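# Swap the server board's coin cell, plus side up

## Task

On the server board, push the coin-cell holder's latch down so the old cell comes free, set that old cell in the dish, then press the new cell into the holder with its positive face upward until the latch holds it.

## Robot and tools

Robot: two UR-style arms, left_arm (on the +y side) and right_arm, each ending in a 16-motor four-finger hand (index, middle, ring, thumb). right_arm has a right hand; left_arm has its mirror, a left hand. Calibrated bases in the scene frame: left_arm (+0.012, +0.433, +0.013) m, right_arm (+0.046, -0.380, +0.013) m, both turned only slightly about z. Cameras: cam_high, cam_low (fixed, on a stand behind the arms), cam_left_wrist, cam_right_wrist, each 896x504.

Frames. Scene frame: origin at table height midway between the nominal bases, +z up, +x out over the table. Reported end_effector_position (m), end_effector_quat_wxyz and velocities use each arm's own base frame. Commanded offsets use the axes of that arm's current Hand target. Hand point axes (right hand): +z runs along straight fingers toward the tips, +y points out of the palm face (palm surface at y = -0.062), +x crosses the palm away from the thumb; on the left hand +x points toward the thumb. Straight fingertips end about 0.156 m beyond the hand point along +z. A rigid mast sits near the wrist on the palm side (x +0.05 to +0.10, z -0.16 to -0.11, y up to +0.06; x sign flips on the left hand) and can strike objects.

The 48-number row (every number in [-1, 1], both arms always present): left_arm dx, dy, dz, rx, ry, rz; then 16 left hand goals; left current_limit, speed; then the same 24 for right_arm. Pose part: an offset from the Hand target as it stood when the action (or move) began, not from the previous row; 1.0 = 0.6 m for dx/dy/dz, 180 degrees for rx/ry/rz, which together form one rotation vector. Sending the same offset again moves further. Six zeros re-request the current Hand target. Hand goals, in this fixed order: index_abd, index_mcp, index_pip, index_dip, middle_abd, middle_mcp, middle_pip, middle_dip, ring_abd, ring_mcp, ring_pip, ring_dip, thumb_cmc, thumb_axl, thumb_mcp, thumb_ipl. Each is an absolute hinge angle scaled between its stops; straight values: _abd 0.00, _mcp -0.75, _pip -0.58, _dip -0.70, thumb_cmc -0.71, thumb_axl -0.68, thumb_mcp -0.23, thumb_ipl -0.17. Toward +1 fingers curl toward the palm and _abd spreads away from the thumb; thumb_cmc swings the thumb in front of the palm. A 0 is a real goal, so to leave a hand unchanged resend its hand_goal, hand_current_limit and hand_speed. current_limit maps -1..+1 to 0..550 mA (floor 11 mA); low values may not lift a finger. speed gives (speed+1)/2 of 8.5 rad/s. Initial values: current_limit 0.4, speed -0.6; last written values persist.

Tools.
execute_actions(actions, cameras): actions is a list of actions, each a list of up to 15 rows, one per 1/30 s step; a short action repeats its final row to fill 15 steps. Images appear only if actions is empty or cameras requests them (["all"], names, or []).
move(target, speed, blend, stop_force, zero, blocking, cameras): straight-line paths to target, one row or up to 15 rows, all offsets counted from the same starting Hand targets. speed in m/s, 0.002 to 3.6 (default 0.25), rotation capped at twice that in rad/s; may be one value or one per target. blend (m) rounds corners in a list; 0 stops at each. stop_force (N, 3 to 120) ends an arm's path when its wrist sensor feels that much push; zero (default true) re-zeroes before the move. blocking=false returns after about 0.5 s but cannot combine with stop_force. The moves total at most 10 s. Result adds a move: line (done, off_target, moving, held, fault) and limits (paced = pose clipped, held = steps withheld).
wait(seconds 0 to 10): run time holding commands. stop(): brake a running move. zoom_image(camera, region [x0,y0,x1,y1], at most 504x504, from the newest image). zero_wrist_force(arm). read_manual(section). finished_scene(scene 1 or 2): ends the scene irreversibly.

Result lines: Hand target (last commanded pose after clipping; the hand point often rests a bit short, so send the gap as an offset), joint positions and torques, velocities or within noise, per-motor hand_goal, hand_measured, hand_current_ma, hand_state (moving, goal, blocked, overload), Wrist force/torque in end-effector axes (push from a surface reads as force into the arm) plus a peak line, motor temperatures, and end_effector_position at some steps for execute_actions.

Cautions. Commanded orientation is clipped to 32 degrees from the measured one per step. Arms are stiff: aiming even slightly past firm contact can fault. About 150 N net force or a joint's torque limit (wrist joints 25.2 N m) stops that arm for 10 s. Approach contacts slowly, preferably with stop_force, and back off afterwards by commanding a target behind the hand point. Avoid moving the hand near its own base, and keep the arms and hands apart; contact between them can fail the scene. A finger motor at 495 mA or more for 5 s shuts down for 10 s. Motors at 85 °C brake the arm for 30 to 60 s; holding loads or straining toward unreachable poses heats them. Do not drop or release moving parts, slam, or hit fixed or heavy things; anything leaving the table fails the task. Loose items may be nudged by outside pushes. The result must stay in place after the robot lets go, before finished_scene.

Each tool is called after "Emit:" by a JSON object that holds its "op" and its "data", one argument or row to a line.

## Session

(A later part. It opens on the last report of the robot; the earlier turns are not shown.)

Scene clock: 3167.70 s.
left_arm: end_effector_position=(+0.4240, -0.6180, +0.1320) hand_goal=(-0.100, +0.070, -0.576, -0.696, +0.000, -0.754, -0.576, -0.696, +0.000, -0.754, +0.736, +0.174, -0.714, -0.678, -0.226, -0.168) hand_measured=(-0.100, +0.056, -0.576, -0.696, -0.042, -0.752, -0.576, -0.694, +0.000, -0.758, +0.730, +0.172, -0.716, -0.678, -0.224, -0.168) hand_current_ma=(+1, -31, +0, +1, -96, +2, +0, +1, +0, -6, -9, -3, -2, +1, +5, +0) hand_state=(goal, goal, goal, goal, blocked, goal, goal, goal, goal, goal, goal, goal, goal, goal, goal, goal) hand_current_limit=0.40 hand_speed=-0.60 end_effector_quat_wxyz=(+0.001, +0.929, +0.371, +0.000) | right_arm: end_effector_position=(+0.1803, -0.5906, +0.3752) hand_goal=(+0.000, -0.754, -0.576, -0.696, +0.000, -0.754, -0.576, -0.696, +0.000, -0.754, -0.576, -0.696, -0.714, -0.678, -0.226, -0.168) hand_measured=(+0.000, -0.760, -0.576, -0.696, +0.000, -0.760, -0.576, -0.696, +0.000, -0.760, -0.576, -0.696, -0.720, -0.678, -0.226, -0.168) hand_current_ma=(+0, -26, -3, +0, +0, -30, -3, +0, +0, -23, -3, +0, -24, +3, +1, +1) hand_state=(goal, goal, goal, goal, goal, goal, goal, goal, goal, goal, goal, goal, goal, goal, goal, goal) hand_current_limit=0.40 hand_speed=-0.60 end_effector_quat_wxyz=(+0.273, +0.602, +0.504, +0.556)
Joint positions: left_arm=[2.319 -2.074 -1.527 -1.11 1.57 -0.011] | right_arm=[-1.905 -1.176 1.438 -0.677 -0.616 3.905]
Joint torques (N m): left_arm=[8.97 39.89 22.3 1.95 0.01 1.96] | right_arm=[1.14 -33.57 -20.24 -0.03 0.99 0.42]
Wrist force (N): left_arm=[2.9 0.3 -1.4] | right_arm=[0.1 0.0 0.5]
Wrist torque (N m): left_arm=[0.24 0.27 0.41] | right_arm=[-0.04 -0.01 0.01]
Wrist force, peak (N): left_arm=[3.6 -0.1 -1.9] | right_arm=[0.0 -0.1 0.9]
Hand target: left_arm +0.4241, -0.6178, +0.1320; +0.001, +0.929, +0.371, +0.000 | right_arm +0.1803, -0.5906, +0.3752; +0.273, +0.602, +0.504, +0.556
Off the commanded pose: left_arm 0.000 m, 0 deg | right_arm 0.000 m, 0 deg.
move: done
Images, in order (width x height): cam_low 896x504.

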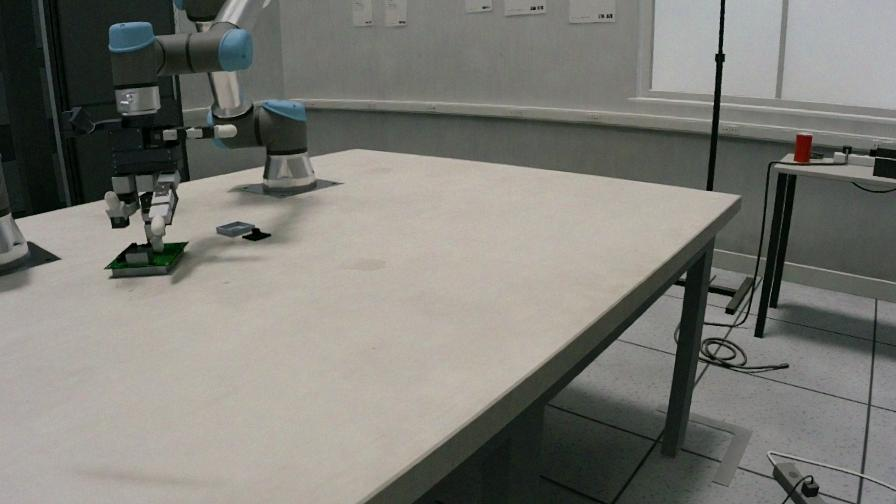

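Now lift+roll, both stages.

Emit:
{"op": "move", "data": {
  "target": [
    [0.01615,0,0.001,0,-0.02778,0,-0.1,0.07,-0.576,-0.696,0,-0.754,-0.576,-0.696,0,-0.754,0.737,0.174,-0.714,-0.678,-0.226,-0.168,0.4,-0.6,0,0,0,0,0,0,0,-0.754,-0.576,-0.696,0,-0.754,-0.576,-0.696,0,-0.754,-0.576,-0.696,-0.714,-0.678,-0.226,-0.168,0.4,-0.6],
    [0.03192,0,0.00338,0,-0.05556,0,-0.1,0.07,-0.576,-0.696,0,-0.754,-0.576,-0.696,0,-0.754,0.737,0.174,-0.714,-0.678,-0.226,-0.168,0.4,-0.6,0,0,0,0,0,0,0,-0.754,-0.576,-0.696,0,-0.754,-0.576,-0.696,0,-0.754,-0.576,-0.696,-0.714,-0.678,-0.226,-0.168,0.4,-0.6],
    [0.04723,0,0.00715,0,-0.08333,0,-0.1,0.07,-0.576,-0.696,0,-0.754,-0.576,-0.696,0,-0.754,0.737,0.174,-0.714,-0.678,-0.226,-0.168,0.4,-0.6,0,0,0,0,0,0,0,-0.754,-0.576,-0.696,0,-0.754,-0.576,-0.696,0,-0.754,-0.576,-0.696,-0.714,-0.678,-0.226,-0.168,0.4,-0.6],
    [0.0619,0,0.0122,0,-0.11111,0,-0.1,0.07,-0.576,-0.696,0,-0.754,-0.576,-0.696,0,-0.754,0.737,0.174,-0.714,-0.678,-0.226,-0.168,0.4,-0.6,0,0,0,0,0,0,0,-0.754,-0.576,-0.696,0,-0.754,-0.576,-0.696,0,-0.754,-0.576,-0.696,-0.714,-0.678,-0.226,-0.168,0.4,-0.6]
  ],
  "speed": 0.04,
  "blend": 0.002
}}

Emit:
{"op": "move", "data": {
  "target": [
    [0.0153,0,0.00113,0,-0.02778,0,-0.1,0.07,-0.576,-0.696,0,-0.754,-0.576,-0.696,0,-0.754,0.737,0.174,-0.714,-0.678,-0.226,-0.168,0.4,-0.6,0,0,0,0,0,0,0,-0.754,-0.576,-0.696,0,-0.754,-0.576,-0.696,0,-0.754,-0.576,-0.696,-0.714,-0.678,-0.226,-0.168,0.4,-0.6],
    [0.03023,0,0.0037,0,-0.05556,0,-0.1,0.07,-0.576,-0.696,0,-0.754,-0.576,-0.696,0,-0.754,0.737,0.174,-0.714,-0.678,-0.226,-0.168,0.4,-0.6,0,0,0,0,0,0,0,-0.754,-0.576,-0.696,0,-0.754,-0.576,-0.696,0,-0.754,-0.576,-0.696,-0.714,-0.678,-0.226,-0.168,0.4,-0.6],
    [0.04467,0,0.00758,0,-0.08333,0,-0.1,0.07,-0.576,-0.696,0,-0.754,-0.576,-0.696,0,-0.754,0.737,0.174,-0.714,-0.678,-0.226,-0.168,0.4,-0.6,0,0,0,0,0,0,0,-0.754,-0.576,-0.696,0,-0.754,-0.576,-0.696,0,-0.754,-0.576,-0.696,-0.714,-0.678,-0.226,-0.168,0.4,-0.6]
  ],
  "speed": 0.04,
  "blend": 0.002,
  "cameras": ["cam_low","cam_left_wrist"]
}}

Emit:
{"op": "zoom_image", "data": {
  "camera": "cam_low",
  "region": [130, 220, 180, 270]
}}

Emit:
{"op": "zoom_image", "data": {
  "camera": "cam_left_wrist",
  "region": [420, 60, 620, 200]
}}

Scene clock: 3190.73 s.
left_arm: end_effector_position=(+0.4511, -0.5921, +0.1246) hand_goal=(-0.100, +0.070, -0.576, -0.696, +0.000, -0.754, -0.576, -0.696, +0.000, -0.754, +0.736, +0.174, -0.714, -0.678, -0.226, -0.168) hand_measured=(-0.100, +0.056, -0.576, -0.696, -0.042, -0.754, -0.576, -0.694, +0.000, -0.758, +0.730, +0.172, -0.716, -0.678, -0.224, -0.168) hand_current_ma=(+1, -31, +0, +1, -96, +1, +0, +1, +0, -6, -9, -3, -2, +1, +5, +0) hand_state=(goal, goal, goal, goal, blocked, goal, goal, goal, goal, goal, goal, goal, goal, goal, goal, goal) hand_current_limit=0.40 hand_speed=-0.60 end_effector_quat_wxyz=(+0.065, +0.915, +0.365, -0.161) end_effector_velocity=(+0.001, +0.001, +0.000) end_effector_angular_velocity=(+0.005, -0.005, +0.004) | right_arm: end_effector_position=(+0.1803, -0.5906, +0.3752) hand_goal=(+0.000, -0.754, -0.576, -0.696, +0.000, -0.754, -0.576, -0.696, +0.000, -0.754, -0.576, -0.696, -0.714, -0.678, -0.226, -0.168) hand_measured=(+0.000, -0.760, -0.576, -0.696, +0.000, -0.760, -0.576, -0.696, +0.000, -0.760, -0.576, -0.696, -0.720, -0.678, -0.226, -0.168) hand_current_ma=(+0, -26, -3, +0, +0, -30, -3, +0, +0, -23, -3, +0, -24, +3, +1, +1) hand_state=(goal, goal, goal, goal, goal, goal, goal, goal, goal, goal, goal, goal, goal, goal, goal, goal) hand_current_limit=0.40 hand_speed=-0.60 end_effector_quat_wxyz=(+0.273, +0.602, +0.504, +0.556)
Joint positions: left_arm=[2.5 -2.051 -1.584 -1.138 1.226 0.18] | right_arm=[-1.905 -1.176 1.438 -0.677 -0.616 3.905]
Joint velocities: left_arm=[-0.001 0 0 0.003 0.007 -0.006] | right_arm=[within noise]
Joint torques (N m): left_arm=[-14.54 35.7 17.81 3.12 1.09 -2.06] | right_arm=[1.01 -34.37 -20.34 -0.1 1.01 0.62]
Wrist force (N): left_arm=[1.8 -0.1 0.4] | right_arm=[0.2 0.0 0.6]
Wrist torque (N m): left_arm=[0.00 0.15 0.06] | right_arm=[-0.05 -0.03 0.03]
Wrist force, peak (N): left_arm=[3.4 0.4 -2.2] | right_arm=[0.2 0.0 0.8]
Hand target: left_arm +0.4510, -0.5923, +0.1246; +0.065, +0.915, +0.365, -0.161 | right_arm +0.1803, -0.5906, +0.3752; +0.273, +0.602, +0.504, +0.556
Off the commanded pose: left_arm 0.000 m, 0 deg | right_arm 0.000 m, 0 deg.
move: done

Scene clock: 3194.27 s.
left_arm: end_effector_position=(+0.4683, -0.5759, +0.1111) hand_goal=(-0.100, +0.070, -0.576, -0.696, +0.000, -0.754, -0.576, -0.696, +0.000, -0.754, +0.736, +0.174, -0.714, -0.678, -0.226, -0.168) hand_measured=(-0.100, +0.056, -0.576, -0.696, -0.040, -0.754, -0.576, -0.694, +0.000, -0.758, +0.730, +0.172, -0.716, -0.678, -0.224, -0.168) hand_current_ma=(+1, -31, +0, +1, -86, +0, +0, +1, +0, -6, -9, -3, -2, +1, +5, +0) hand_state=(goal, goal, goal, goal, blocked, goal, goal, goal, goal, goal, goal, goal, goal, goal, goal, goal) hand_current_limit=0.40 hand_speed=-0.60 end_effector_quat_wxyz=(+0.112, +0.886, +0.353, -0.279) end_effector_velocity=(+0.001, +0.000, +0.000) end_effector_angular_velocity=(+0.004, -0.004, +0.002) | right_arm: end_effector_position=(+0.1803, -0.5906, +0.3752) hand_goal=(+0.000, -0.754, -0.576, -0.696, +0.000, -0.754, -0.576, -0.696, +0.000, -0.754, -0.576, -0.696, -0.714, -0.678, -0.226, -0.168) hand_measured=(+0.000, -0.760, -0.576, -0.696, +0.000, -0.760, -0.576, -0.696, +0.000, -0.760, -0.576, -0.696, -0.720, -0.678, -0.226, -0.168) hand_current_ma=(+0, -26, -3, +0, +0, -30, -3, +0, +0, -23, -3, +0, -24, +3, +1, +1) hand_state=(goal, goal, goal, goal, goal, goal, goal, goal, goal, goal, goal, goal, goal, goal, goal, goal) hand_current_limit=0.40 hand_speed=-0.60 end_effector_quat_wxyz=(+0.273, +0.602, +0.504, +0.556)
Joint positions: left_arm=[2.62 -2.085 -1.595 -1.229 0.987 0.35] | right_arm=[-1.905 -1.176 1.438 -0.677 -0.616 3.905]
Joint velocities: left_arm=[-0.001 0 0.001 0.003 0.005 -0.005] | right_arm=[within noise]
Joint torques (N m): left_arm=[-13.37 45.09 33.83 3.82 -0.26 -1.74] | right_arm=[1.32 -34.16 -19.26 -0.22 0.87 0.48]
Wrist force (N): left_arm=[1.5 -0.4 -0.1] | right_arm=[0.0 0.0 0.4]
Wrist torque (N m): left_arm=[-0.04 0.11 0.02] | right_arm=[-0.03 0.00 0.01]
Wrist force, peak (N): left_arm=[3.4 -0.6 0.1] | right_arm=[0.3 0.1 0.9]
Hand target: left_arm +0.4682, -0.5760, +0.1112; +0.112, +0.886, +0.353, -0.279 | right_arm +0.1803, -0.5906, +0.3752; +0.273, +0.602, +0.504, +0.556
Off the commanded pose: left_arm 0.000 m, 0 deg | right_arm 0.000 m, 0 deg.
move: done
Images, in order (width x height): cam_low 896x504, cam_left_wrist 896x504.

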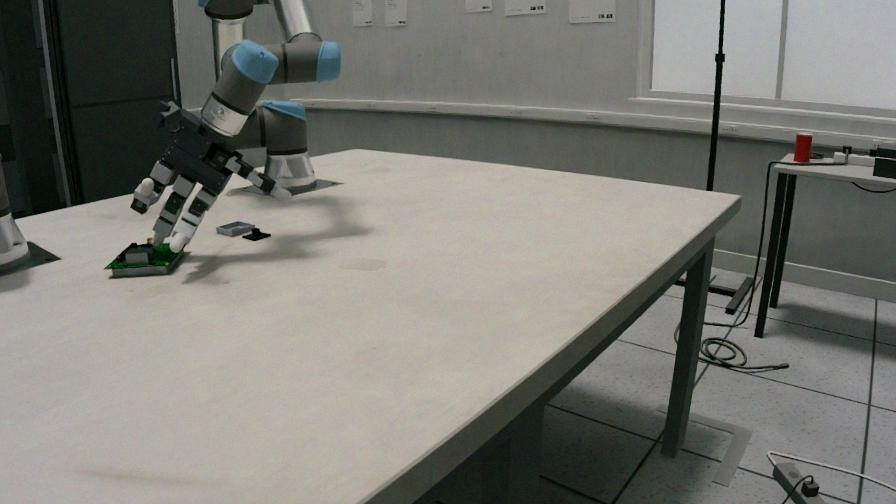

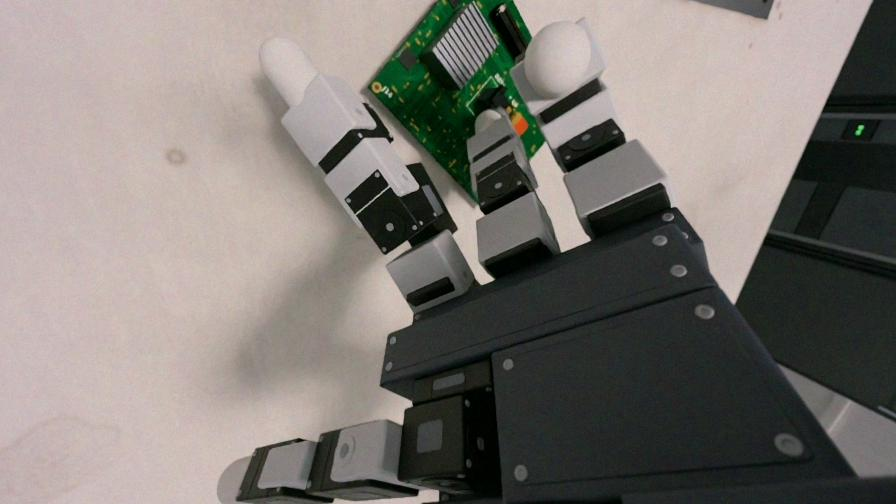

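Scaled by 10.080 from the camera's 896x504 image, which has a finer 1280x720 frame.

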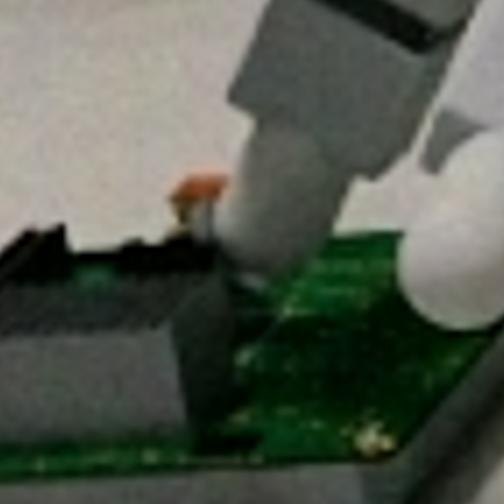

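Scaled by 2.520 from the camera's 896x504 image, which has a finer 1280x720 frame.

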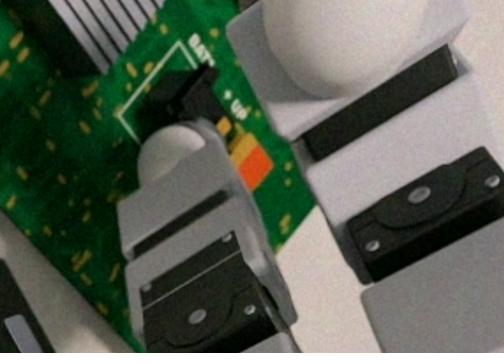

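Emit:
{"op": "move", "data": {
  "target": [
    [-0.00493,0,-0.00123,0,0,0,-0.1,0.07,-0.576,-0.696,0,-0.754,-0.576,-0.696,0,-0.754,0.737,0.174,-0.714,-0.678,-0.226,-0.168,0.4,-0.6,0,0,0,0,0,0,0,-0.754,-0.576,-0.696,0,-0.754,-0.576,-0.696,0,-0.754,-0.576,-0.696,-0.714,-0.678,-0.226,-0.168,0.4,-0.6],
    [-0.0106,0,-0.00438,0,0,0,-0.1,0.07,-0.576,-0.696,0,-0.754,-0.576,-0.696,0,-0.754,0.737,0.174,-0.714,-0.678,-0.226,-0.168,0.4,-0.6,0,0,0,0,0,0,0,-0.754,-0.576,-0.696,0,-0.754,-0.576,-0.696,0,-0.754,-0.576,-0.696,-0.714,-0.678,-0.226,-0.168,0.4,-0.6]
  ],
  "speed": 0.03,
  "blend": 0.0005,
  "cameras": ["cam_low"]
}}

Emit:
{"op": "zoom_image", "data": {
  "camera": "cam_low",
  "region": [130, 220, 180, 270]
}}

Scene clock: 3200.60 s.
left_arm: end_effector_position=(+0.4654, -0.5786, +0.1171) hand_goal=(-0.100, +0.070, -0.576, -0.696, +0.000, -0.754, -0.576, -0.696, +0.000, -0.754, +0.736, +0.174, -0.714, -0.678, -0.226, -0.168) hand_measured=(-0.100, +0.056, -0.576, -0.696, -0.044, -0.754, -0.576, -0.694, +0.000, -0.758, +0.730, +0.172, -0.716, -0.678, -0.224, -0.168) hand_current_ma=(+1, -31, +0, +1, -103, +1, +0, +1, +0, -6, -9, -3, -2, +1, +5, +0) hand_state=(goal, goal, goal, goal, blocked, goal, goal, goal, goal, goal, goal, goal, goal, goal, goal, goal) hand_current_limit=0.40 hand_speed=-0.60 end_effector_quat_wxyz=(+0.112, +0.886, +0.353, -0.279) | right_arm: end_effector_position=(+0.1803, -0.5906, +0.3752) hand_goal=(+0.000, -0.754, -0.576, -0.696, +0.000, -0.754, -0.576, -0.696, +0.000, -0.754, -0.576, -0.696, -0.714, -0.678, -0.226, -0.168) hand_measured=(+0.000, -0.760, -0.576, -0.696, +0.000, -0.760, -0.576, -0.696, +0.000, -0.760, -0.576, -0.696, -0.720, -0.678, -0.226, -0.168) hand_current_ma=(+0, -26, -3, +0, +0, -30, -3, +0, +0, -23, -3, +0, -24, +3, +1, +1) hand_state=(goal, goal, goal, goal, goal, goal, goal, goal, goal, goal, goal, goal, goal, goal, goal, goal) hand_current_limit=0.40 hand_speed=-0.60 end_effector_quat_wxyz=(+0.273, +0.602, +0.504, +0.556)
Joint positions: left_arm=[2.614 -2.077 -1.591 -1.237 0.987 0.343] | right_arm=[-1.905 -1.176 1.438 -0.677 -0.616 3.905]
Joint torques (N m): left_arm=[-7.04 38.55 26.37 2.68 -2.45 -0.71] | right_arm=[0.73 -33.88 -20.95 -0.03 1.07 0.58]
Wrist force (N): left_arm=[2.0 0.0 -0.3] | right_arm=[0.0 0.2 0.7]
Wrist torque (N m): left_arm=[0.04 0.14 0.23] | right_arm=[-0.03 0.00 0.01]
Wrist force, peak (N): left_arm=[3.5 -0.1 -1.4] | right_arm=[0.3 0.2 0.8]
Hand target: left_arm +0.4655, -0.5786, +0.1170; +0.112, +0.886, +0.353, -0.279 | right_arm +0.1803, -0.5906, +0.3752; +0.273, +0.602, +0.504, +0.556
Off the commanded pose: left_arm 0.000 m, 0 deg | right_arm 0.000 m, 0 deg.
move: done
Images, in order (width x height): cam_low 896x504.

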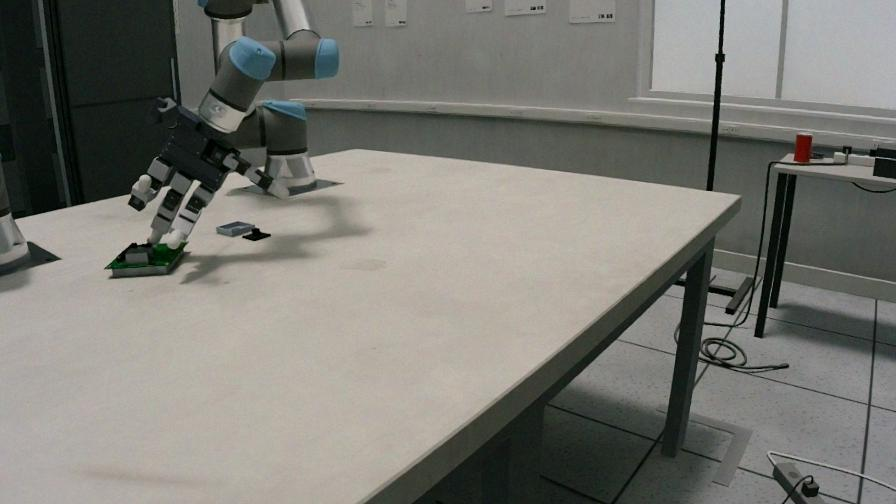

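Scaled by 10.080 from the camera's 896x504 image, which has a finer 1280x720 frame.

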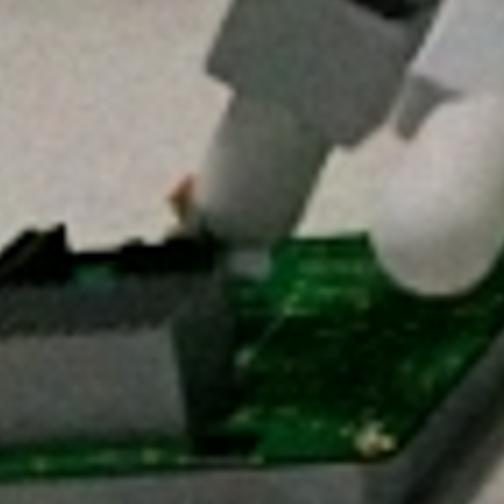

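Emit:
{"op": "move", "data": {
  "target": [
    [-0.00437,0,-0.001,0,0,0,-0.1,0.07,-0.576,-0.696,0,-0.754,-0.576,-0.696,0,-0.754,0.737,0.174,-0.714,-0.678,-0.226,-0.168,0.4,-0.6,0,0,0,0,0,0,0,-0.754,-0.576,-0.696,0,-0.754,-0.576,-0.696,0,-0.754,-0.576,-0.696,-0.714,-0.678,-0.226,-0.168,0.4,-0.6],
    [-0.0073,0,-0.00155,0,0,0,-0.1,0.07,-0.576,-0.696,0,-0.754,-0.576,-0.696,0,-0.754,0.737,0.174,-0.714,-0.678,-0.226,-0.168,0.4,-0.6,0,0,0,0,0,0,0,-0.754,-0.576,-0.696,0,-0.754,-0.576,-0.696,0,-0.754,-0.576,-0.696,-0.714,-0.678,-0.226,-0.168,0.4,-0.6]
  ],
  "speed": 0.02,
  "blend": 0.0005,
  "cameras": ["cam_low"]
}}

Emit:
{"op": "zoom_image", "data": {
  "camera": "cam_low",
  "region": [130, 220, 180, 270]
}}

Scene clock: 3213.87 s.
left_arm: end_effector_position=(+0.4632, -0.5807, +0.1203) hand_goal=(-0.100, +0.070, -0.576, -0.696, +0.000, -0.754, -0.576, -0.696, +0.000, -0.754, +0.736, +0.174, -0.714, -0.678, -0.226, -0.168) hand_measured=(-0.100, +0.056, -0.576, -0.696, -0.044, -0.754, -0.576, -0.694, +0.000, -0.758, +0.730, +0.172, -0.716, -0.678, -0.224, -0.168) hand_current_ma=(+0, -31, +0, +1, -103, +1, +0, +1, +0, -6, -9, -3, -2, +1, +5, +0) hand_state=(goal, goal, goal, goal, blocked, goal, goal, goal, goal, goal, goal, goal, goal, goal, goal, goal) hand_current_limit=0.40 hand_speed=-0.60 end_effector_quat_wxyz=(+0.112, +0.886, +0.353, -0.279) | right_arm: end_effector_position=(+0.1803, -0.5906, +0.3752) hand_goal=(+0.000, -0.754, -0.576, -0.696, +0.000, -0.754, -0.576, -0.696, +0.000, -0.754, -0.576, -0.696, -0.714, -0.678, -0.226, -0.168) hand_measured=(+0.000, -0.760, -0.576, -0.696, +0.000, -0.760, -0.576, -0.696, +0.000, -0.760, -0.576, -0.696, -0.720, -0.678, -0.226, -0.168) hand_current_ma=(+0, -26, -3, +0, +0, -30, -3, +0, +0, -23, -3, +0, -24, +3, +1, +1) hand_state=(goal, goal, goal, goal, goal, goal, goal, goal, goal, goal, goal, goal, goal, goal, goal, goal) hand_current_limit=0.40 hand_speed=-0.60 end_effector_quat_wxyz=(+0.273, +0.602, +0.504, +0.556)
Joint positions: left_arm=[2.61 -2.073 -1.589 -1.24 0.986 0.338] | right_arm=[-1.905 -1.176 1.438 -0.677 -0.616 3.905]
Joint torques (N m): left_arm=[-8.49 42.21 30.69 1.49 -2.48 -0.71] | right_arm=[0.79 -33.65 -21.16 -0.03 0.88 0.42]
Wrist force (N): left_arm=[2.4 -0.2 -1.2] | right_arm=[0.0 0.0 0.5]
Wrist torque (N m): left_arm=[0.07 0.17 0.27] | right_arm=[-0.03 0.01 0.01]
Wrist force, peak (N): left_arm=[3.3 -0.1 -1.3] | right_arm=[0.3 0.2 0.9]
Hand target: left_arm +0.4633, -0.5807, +0.1203; +0.112, +0.886, +0.353, -0.279 | right_arm +0.1803, -0.5906, +0.3752; +0.273, +0.602, +0.504, +0.556
Off the commanded pose: left_arm 0.000 m, 0 deg | right_arm 0.000 m, 0 deg.
move: done
Images, in order (width x height): cam_low 896x504.

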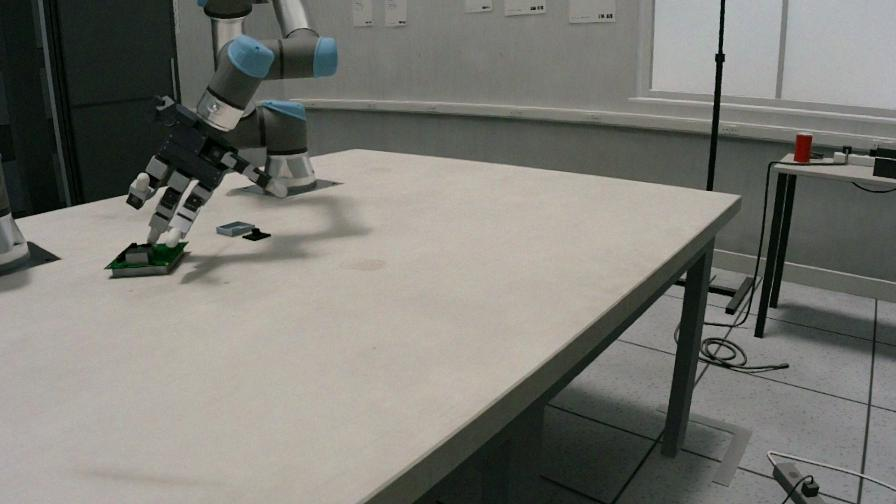

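Scaled by 10.080 from the camera's 896x504 image, which has a finer 1280x720 frame.

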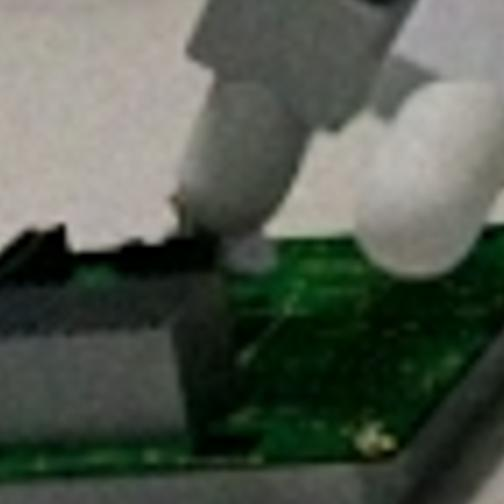

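Emit:
{"op": "move", "data": {
  "target": [
    [-0.00258,0,-0.00063,0,0,0,-0.1,0.07,-0.576,-0.696,0,-0.754,-0.576,-0.696,0,-0.754,0.737,0.174,-0.714,-0.678,-0.226,-0.168,0.4,-0.6,0,0,0,0,0,0,0,-0.754,-0.576,-0.696,0,-0.754,-0.576,-0.696,0,-0.754,-0.576,-0.696,-0.714,-0.678,-0.226,-0.168,0.4,-0.6],
    [-0.0055,0,0.001,0,0,0,-0.1,0.07,-0.576,-0.696,0,-0.754,-0.576,-0.696,0,-0.754,0.737,0.174,-0.714,-0.678,-0.226,-0.168,0.4,-0.6,0,0,0,0,0,0,0,-0.754,-0.576,-0.696,0,-0.754,-0.576,-0.696,0,-0.754,-0.576,-0.696,-0.714,-0.678,-0.226,-0.168,0.4,-0.6]
  ],
  "speed": 0.015,
  "blend": 0.0005,
  "cameras": ["cam_low"]
}}

Emit:
{"op": "zoom_image", "data": {
  "camera": "cam_low",
  "region": [130, 220, 180, 270]
}}

Scene clock: 3256.63 s.
left_arm: end_effector_position=(+0.4610, -0.5828, +0.1217) hand_goal=(-0.100, +0.070, -0.576, -0.696, +0.000, -0.754, -0.576, -0.696, +0.000, -0.754, +0.736, +0.174, -0.714, -0.678, -0.226, -0.168) hand_measured=(-0.100, +0.056, -0.576, -0.696, -0.042, -0.752, -0.576, -0.694, +0.000, -0.758, +0.730, +0.172, -0.716, -0.678, -0.224, -0.168) hand_current_ma=(+0, -31, +0, +1, -94, +1, +0, +1, +0, -6, -9, -3, -2, +1, +5, +0) hand_state=(goal, goal, goal, goal, blocked, goal, goal, goal, goal, goal, goal, goal, goal, goal, goal, goal) hand_current_limit=0.40 hand_speed=-0.60 end_effector_quat_wxyz=(+0.112, +0.886, +0.353, -0.279) | right_arm: end_effector_position=(+0.1803, -0.5906, +0.3752) hand_goal=(+0.000, -0.754, -0.576, -0.696, +0.000, -0.754, -0.576, -0.696, +0.000, -0.754, -0.576, -0.696, -0.714, -0.678, -0.226, -0.168) hand_measured=(+0.000, -0.760, -0.576, -0.696, +0.000, -0.760, -0.576, -0.696, +0.000, -0.760, -0.576, -0.696, -0.720, -0.678, -0.226, -0.168) hand_current_ma=(+0, -26, -3, +0, +0, -30, -3, +0, +0, -23, -3, +0, -24, +3, +1, +1) hand_state=(goal, goal, goal, goal, goal, goal, goal, goal, goal, goal, goal, goal, goal, goal, goal, goal) hand_current_limit=0.40 hand_speed=-0.60 end_effector_quat_wxyz=(+0.273, +0.602, +0.504, +0.556)
Joint positions: left_arm=[2.605 -2.071 -1.588 -1.239 0.985 0.332] | right_arm=[-1.905 -1.176 1.438 -0.677 -0.616 3.905]
Joint torques (N m): left_arm=[-8.2 47.05 9.53 2.48 -2.93 -0.59] | right_arm=[0.61 -34.17 -20.62 -0.1 1.08 0.55]
Wrist force (N): left_arm=[2.7 -0.1 -3.5] | right_arm=[0.0 0.1 0.5]
Wrist torque (N m): left_arm=[0.24 0.18 0.29] | right_arm=[-0.02 0.00 0.01]
Wrist force, peak (N): left_arm=[2.7 -0.1 -3.5] | right_arm=[0.0 0.2 0.8]
Hand target: left_arm +0.4610, -0.5828, +0.1217; +0.112, +0.886, +0.353, -0.279 | right_arm +0.1803, -0.5906, +0.3752; +0.273, +0.602, +0.504, +0.556
Off the commanded pose: left_arm 0.000 m, 0 deg | right_arm 0.000 m, 0 deg.
move: done
Images, in order (width x height): cam_low 896x504.

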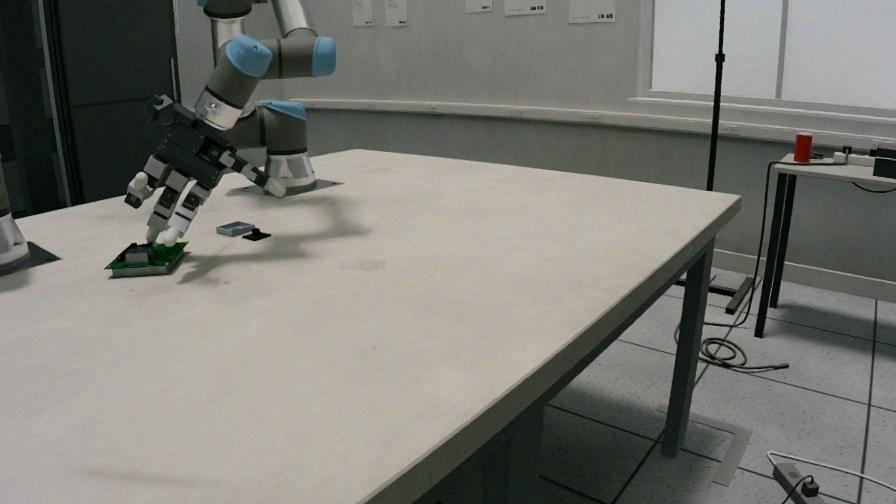

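Scaled by 10.080 from the camera's 896x504 image, which has a finer 1280x720 frame.

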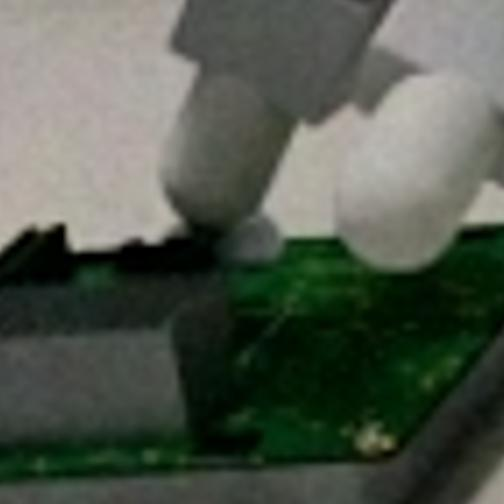

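Emit:
{"op": "move", "data": {
  "target": [
    [-0.0045,0,0.0,0,0,0,-0.1,0.07,-0.576,-0.696,0,-0.754,-0.576,-0.696,0,-0.754,0.737,0.174,-0.714,-0.678,-0.226,-0.168,0.4,-0.6,0,0,0,0,0,0,0,-0.754,-0.576,-0.696,0,-0.754,-0.576,-0.696,0,-0.754,-0.576,-0.696,-0.714,-0.678,-0.226,-0.168,0.4,-0.6],
    [-0.0045,0,-0.0025,0,0,0,-0.1,0.07,-0.576,-0.696,0,-0.754,-0.576,-0.696,0,-0.754,0.737,0.174,-0.714,-0.678,-0.226,-0.168,0.4,-0.6,0,0,0,0,0,0,0,-0.754,-0.576,-0.696,0,-0.754,-0.576,-0.696,0,-0.754,-0.576,-0.696,-0.714,-0.678,-0.226,-0.168,0.4,-0.6]
  ],
  "speed": 0.015,
  "blend": 0.0005,
  "cameras": ["cam_low"]
}}

Emit:
{"op": "zoom_image", "data": {
  "camera": "cam_low",
  "region": [130, 220, 180, 270]
}}

Scene clock: 3285.43 s.
left_arm: end_effector_position=(+0.4600, -0.5837, +0.1245) hand_goal=(-0.100, +0.070, -0.576, -0.696, +0.000, -0.754, -0.576, -0.696, +0.000, -0.754, +0.736, +0.174, -0.714, -0.678, -0.226, -0.168) hand_measured=(-0.100, +0.056, -0.576, -0.696, -0.008, -0.750, -0.576, -0.694, +0.000, -0.758, +0.730, +0.172, -0.716, -0.678, -0.224, -0.168) hand_current_ma=(+0, -31, +0, +1, -10, +4, +0, +1, +0, -6, -9, -3, -2, +1, +5, +0) hand_state=(goal, goal, goal, goal, goal, goal, goal, goal, goal, goal, goal, goal, goal, goal, goal, goal) hand_current_limit=0.40 hand_speed=-0.60 end_effector_quat_wxyz=(+0.112, +0.886, +0.353, -0.279) | right_arm: end_effector_position=(+0.1803, -0.5906, +0.3752) hand_goal=(+0.000, -0.754, -0.576, -0.696, +0.000, -0.754, -0.576, -0.696, +0.000, -0.754, -0.576, -0.696, -0.714, -0.678, -0.226, -0.168) hand_measured=(+0.000, -0.760, -0.576, -0.696, +0.000, -0.760, -0.576, -0.696, +0.000, -0.760, -0.576, -0.696, -0.720, -0.678, -0.226, -0.168) hand_current_ma=(+0, -26, -3, +0, +0, -30, -3, +0, +0, -23, -3, +0, -24, +3, +1, +1) hand_state=(goal, goal, goal, goal, goal, goal, goal, goal, goal, goal, goal, goal, goal, goal, goal, goal) hand_current_limit=0.40 hand_speed=-0.60 end_effector_quat_wxyz=(+0.273, +0.602, +0.504, +0.556)
Joint positions: left_arm=[2.603 -2.068 -1.586 -1.244 0.984 0.33] | right_arm=[-1.905 -1.176 1.438 -0.677 -0.616 3.905]
Joint torques (N m): left_arm=[12.17 43.08 28.56 2.86 0.68 1.71] | right_arm=[1.54 -34.54 -20.09 -0.15 0.99 0.43]
Wrist force (N): left_arm=[0.9 -0.2 0.6] | right_arm=[0.3 0.1 0.6]
Wrist torque (N m): left_arm=[-0.08 0.05 -0.06] | right_arm=[-0.03 -0.03 0.03]
Wrist force, peak (N): left_arm=[2.7 0.1 -4.3] | right_arm=[0.0 0.3 0.9]
Hand target: left_arm +0.4601, -0.5837, +0.1244; +0.112, +0.886, +0.353, -0.279 | right_arm +0.1803, -0.5906, +0.3752; +0.273, +0.602, +0.504, +0.556
Off the commanded pose: left_arm 0.000 m, 0 deg | right_arm 0.000 m, 0 deg.
move: done
Images, in order (width x height): cam_low 896x504.

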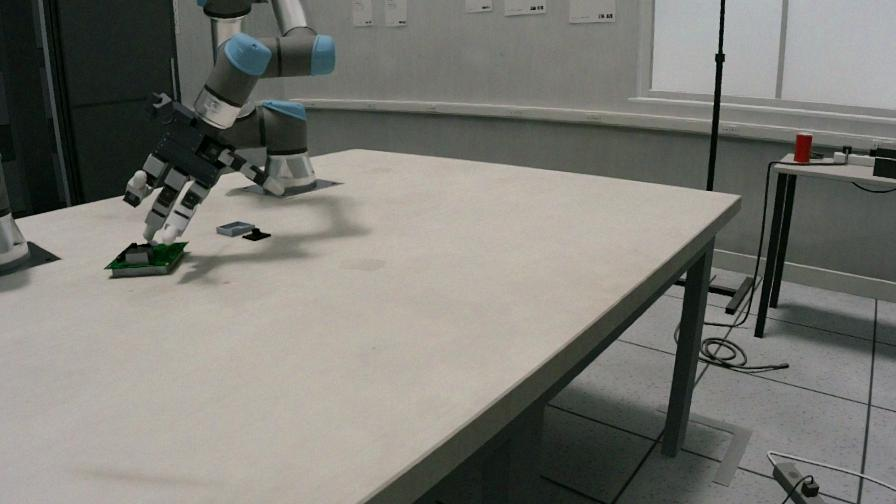

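Scaled by 10.080 from the camera's 896x504 image, which has a finer 1280x720 frame.

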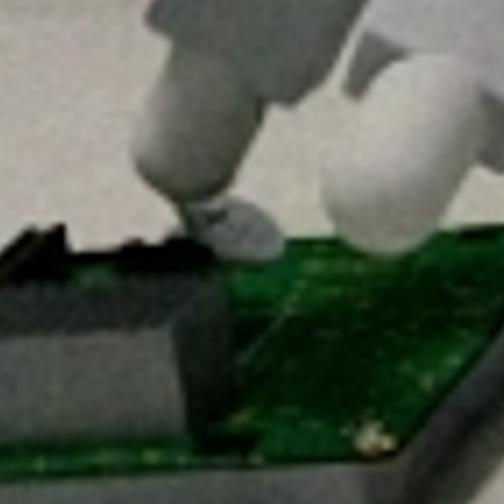

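Emit:
{"op": "wait", "data": {
  "seconds": 0.1,
  "cameras": ["cam_left_wrist","cam_high","cam_low"]
}}

Emit:
{"op": "zoom_image", "data": {
  "camera": "cam_left_wrist",
  "region": [430, 60, 570, 180]
}}

Emit:
{"op": "zoom_image", "data": {
  "camera": "cam_low",
  "region": [140, 232, 170, 262]
}}

Scene clock: 3297.90 s.
left_arm: end_effector_position=(+0.4601, -0.5837, +0.1244) hand_goal=(-0.100, +0.070, -0.576, -0.696, +0.000, -0.754, -0.576, -0.696, +0.000, -0.754, +0.736, +0.174, -0.714, -0.678, -0.226, -0.168) hand_measured=(-0.100, +0.056, -0.576, -0.696, -0.008, -0.750, -0.576, -0.694, +0.000, -0.758, +0.730, +0.172, -0.716, -0.678, -0.224, -0.168) hand_current_ma=(+0, -31, +0, +1, -10, +4, +0, +1, +0, -6, -9, -3, -2, +1, +5, +0) hand_state=(goal, goal, goal, goal, goal, goal, goal, goal, goal, goal, goal, goal, goal, goal, goal, goal) hand_current_limit=0.40 hand_speed=-0.60 end_effector_quat_wxyz=(+0.112, +0.886, +0.353, -0.279) | right_arm: end_effector_position=(+0.1803, -0.5906, +0.3752) hand_goal=(+0.000, -0.754, -0.576, -0.696, +0.000, -0.754, -0.576, -0.696, +0.000, -0.754, -0.576, -0.696, -0.714, -0.678, -0.226, -0.168) hand_measured=(+0.000, -0.760, -0.576, -0.696, +0.000, -0.760, -0.576, -0.696, +0.000, -0.760, -0.576, -0.696, -0.720, -0.678, -0.226, -0.168) hand_current_ma=(+0, -26, -3, +0, +0, -30, -3, +0, +0, -23, -3, +0, -24, +3, +1, +1) hand_state=(goal, goal, goal, goal, goal, goal, goal, goal, goal, goal, goal, goal, goal, goal, goal, goal) hand_current_limit=0.40 hand_speed=-0.60 end_effector_quat_wxyz=(+0.273, +0.602, +0.504, +0.556)
Joint positions: left_arm=[2.603 -2.068 -1.586 -1.244 0.984 0.33] | right_arm=[-1.905 -1.176 1.438 -0.677 -0.616 3.905]
Joint torques (N m): left_arm=[12.5 35.97 11.52 3.63 0.52 -2.01] | right_arm=[1.19 -34.08 -19.73 -0.18 0.91 0.46]
Wrist force (N): left_arm=[1.2 0.0 0.8] | right_arm=[0.0 -0.1 0.4]
Wrist torque (N m): left_arm=[-0.08 0.01 -0.05] | right_arm=[-0.05 0.00 0.01]
Wrist force, peak (N): left_arm=[1.4 -0.2 0.8] | right_arm=[0.0 0.3 0.9]
Hand target: left_arm +0.4601, -0.5837, +0.1244; +0.112, +0.886, +0.353, -0.279 | right_arm +0.1803, -0.5906, +0.3752; +0.273, +0.602, +0.504, +0.556
Off the commanded pose: left_arm 0.000 m, 0 deg | right_arm 0.000 m, 0 deg.
wait: 0.10 s; at rest from the start
Images, in order (width x height): cam_high 896x504, cam_low 896x504, cam_left_wrist 896x504.

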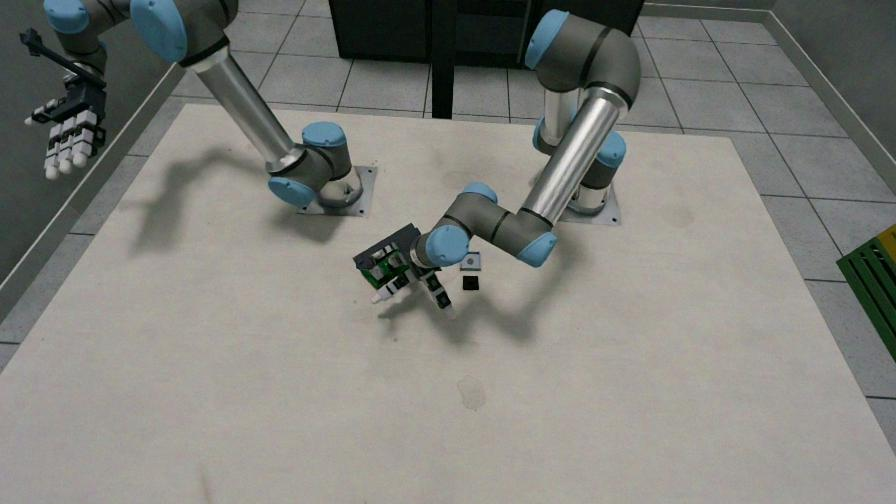

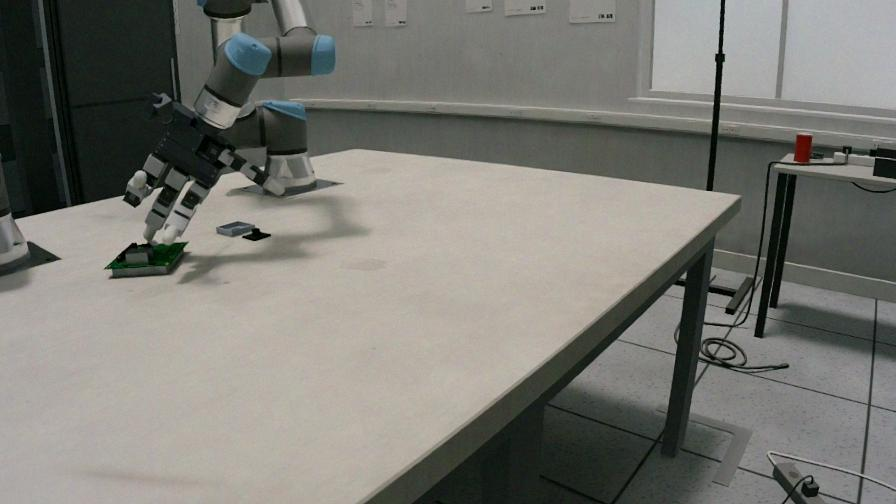

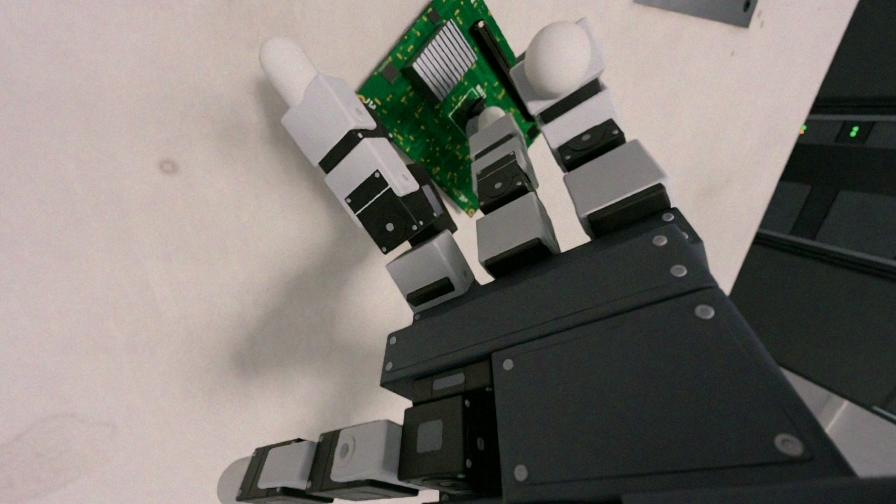

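Scaled by 3.600 from the camera's 896x504 image, which has a finer 1280x720 frame.

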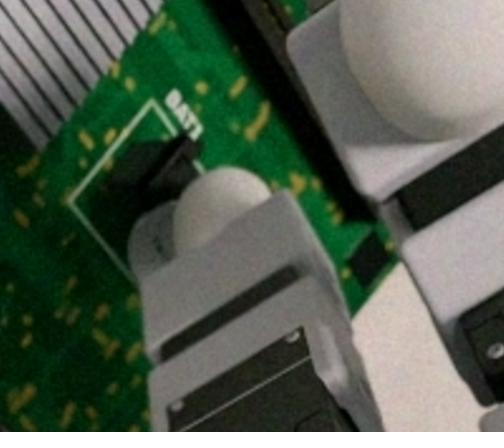

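Scaled by 16.800 from the camera's 896x504 image, which has a finer 1280x720 frame.

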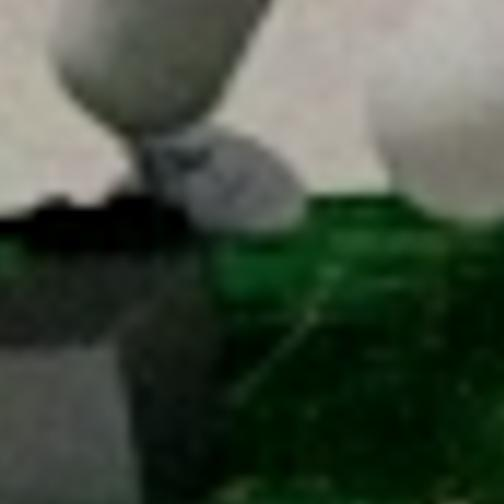

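Emit:
{"op": "move", "data": {
  "target": [
    [-0.00173,0,0.00203,0,0,0,-0.1,0.07,-0.576,-0.696,0,-0.754,-0.576,-0.696,0,-0.754,0.737,0.174,-0.714,-0.678,-0.226,-0.168,0.4,-0.6,0,0,0,0,0,0,0,-0.754,-0.576,-0.696,0,-0.754,-0.576,-0.696,0,-0.754,-0.576,-0.696,-0.714,-0.678,-0.226,-0.168,0.4,-0.6],
    [-0.00343,0,0.00425,0,0,0,-0.1,0.07,-0.576,-0.696,0,-0.754,-0.576,-0.696,0,-0.754,0.737,0.174,-0.714,-0.678,-0.226,-0.168,0.4,-0.6,0,0,0,0,0,0,0,-0.754,-0.576,-0.696,0,-0.754,-0.576,-0.696,0,-0.754,-0.576,-0.696,-0.714,-0.678,-0.226,-0.168,0.4,-0.6]
  ],
  "speed": 0.015,
  "blend": 0.0005,
  "cameras": ["cam_low","cam_left_wrist"]
}}

Emit:
{"op": "zoom_image", "data": {
  "camera": "cam_low",
  "region": [130, 220, 180, 270]
}}

Emit:
{"op": "zoom_image", "data": {
  "camera": "cam_left_wrist",
  "region": [430, 60, 570, 180]
}}

Scene clock: 3312.13 s.
left_arm: end_effector_position=(+0.4577, -0.5859, +0.1235) hand_goal=(-0.100, +0.070, -0.576, -0.696, +0.000, -0.754, -0.576, -0.696, +0.000, -0.754, +0.736, +0.174, -0.714, -0.678, -0.226, -0.168) hand_measured=(-0.100, +0.056, -0.576, -0.696, -0.008, -0.750, -0.576, -0.694, +0.000, -0.758, +0.730, +0.172, -0.716, -0.678, -0.224, -0.168) hand_current_ma=(+0, -31, +0, +1, -10, +4, +0, +1, +0, -6, -9, -3, -2, +1, +5, +0) hand_state=(goal, goal, goal, goal, goal, goal, goal, goal, goal, goal, goal, goal, goal, goal, goal, goal) hand_current_limit=0.40 hand_speed=-0.60 end_effector_quat_wxyz=(+0.112, +0.886, +0.353, -0.279) | right_arm: end_effector_position=(+0.1803, -0.5906, +0.3752) hand_goal=(+0.000, -0.754, -0.576, -0.696, +0.000, -0.754, -0.576, -0.696, +0.000, -0.754, -0.576, -0.696, -0.714, -0.678, -0.226, -0.168) hand_measured=(+0.000, -0.760, -0.576, -0.696, +0.000, -0.760, -0.576, -0.696, +0.000, -0.760, -0.576, -0.696, -0.720, -0.678, -0.226, -0.168) hand_current_ma=(+0, -26, -3, +0, +0, -30, -3, +0, +0, -23, -3, +0, -24, +3, +1, +1) hand_state=(goal, goal, goal, goal, goal, goal, goal, goal, goal, goal, goal, goal, goal, goal, goal, goal) hand_current_limit=0.40 hand_speed=-0.60 end_effector_quat_wxyz=(+0.273, +0.602, +0.504, +0.556)
Joint positions: left_arm=[2.599 -2.069 -1.588 -1.237 0.984 0.324] | right_arm=[-1.905 -1.176 1.438 -0.677 -0.616 3.905]
Joint torques (N m): left_arm=[-7.41 35 14.13 2.28 -2.27 -0.88] | right_arm=[0.69 -33.14 -20.43 -0.03 0.8 0.33]
Wrist force (N): left_arm=[0.8 -0.3 0.4] | right_arm=[0.0 0.0 0.6]
Wrist torque (N m): left_arm=[-0.09 0.06 0.14] | right_arm=[-0.04 0.01 0.01]
Wrist force, peak (N): left_arm=[1.4 -0.2 0.6] | right_arm=[0.4 -0.1 0.8]
Hand target: left_arm +0.4578, -0.5858, +0.1235; +0.112, +0.886, +0.353, -0.279 | right_arm +0.1803, -0.5906, +0.3752; +0.273, +0.602, +0.504, +0.556
Off the commanded pose: left_arm 0.000 m, 0 deg | right_arm 0.000 m, 0 deg.
move: done
Images, in order (width x height): cam_low 896x504, cam_left_wrist 896x504.

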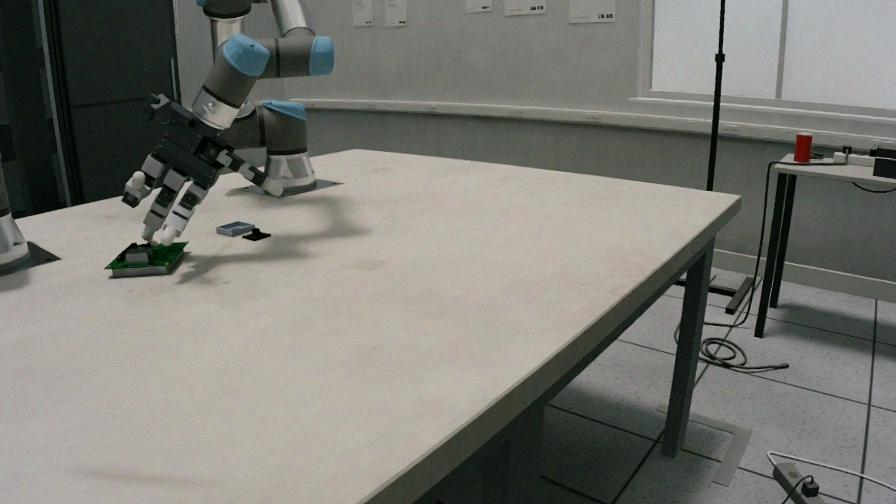

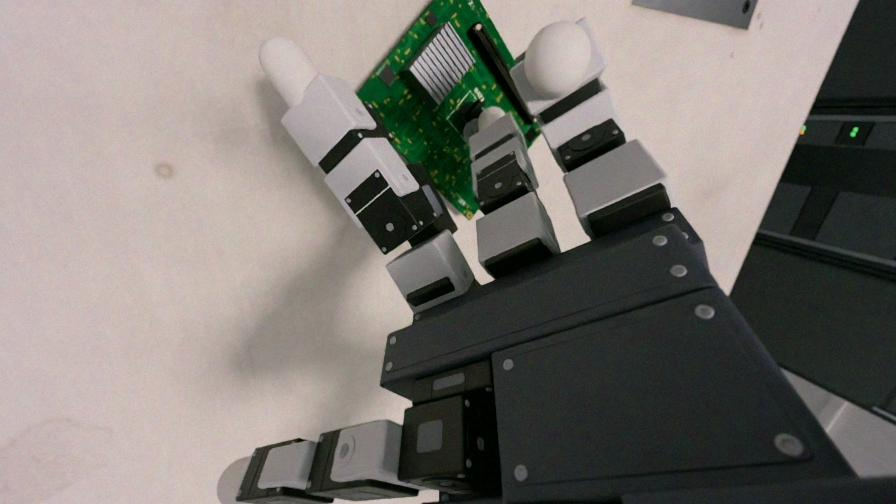

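Scaled by 10.080 from the camera's 896x504 image, which has a finer 1280x720 frame.

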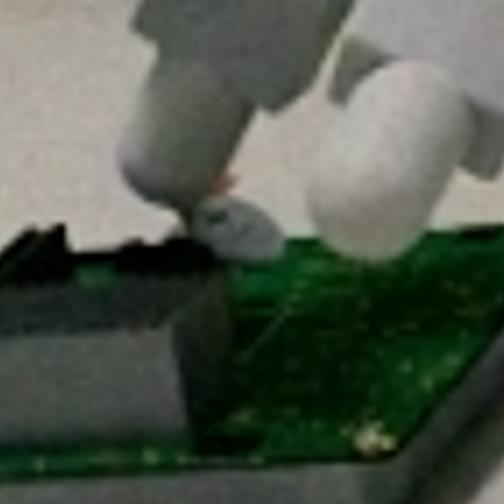

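Scaled by 3.600 from the camera's 896x504 image, which has a finer 1280x720 frame.

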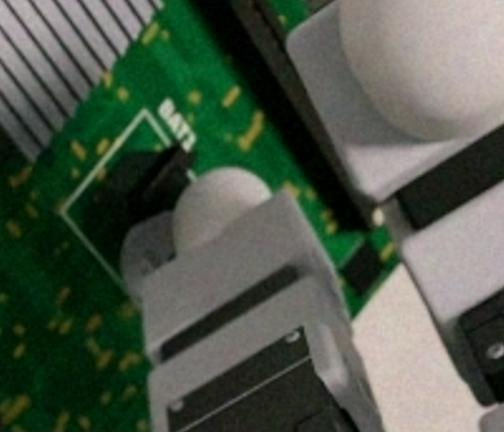

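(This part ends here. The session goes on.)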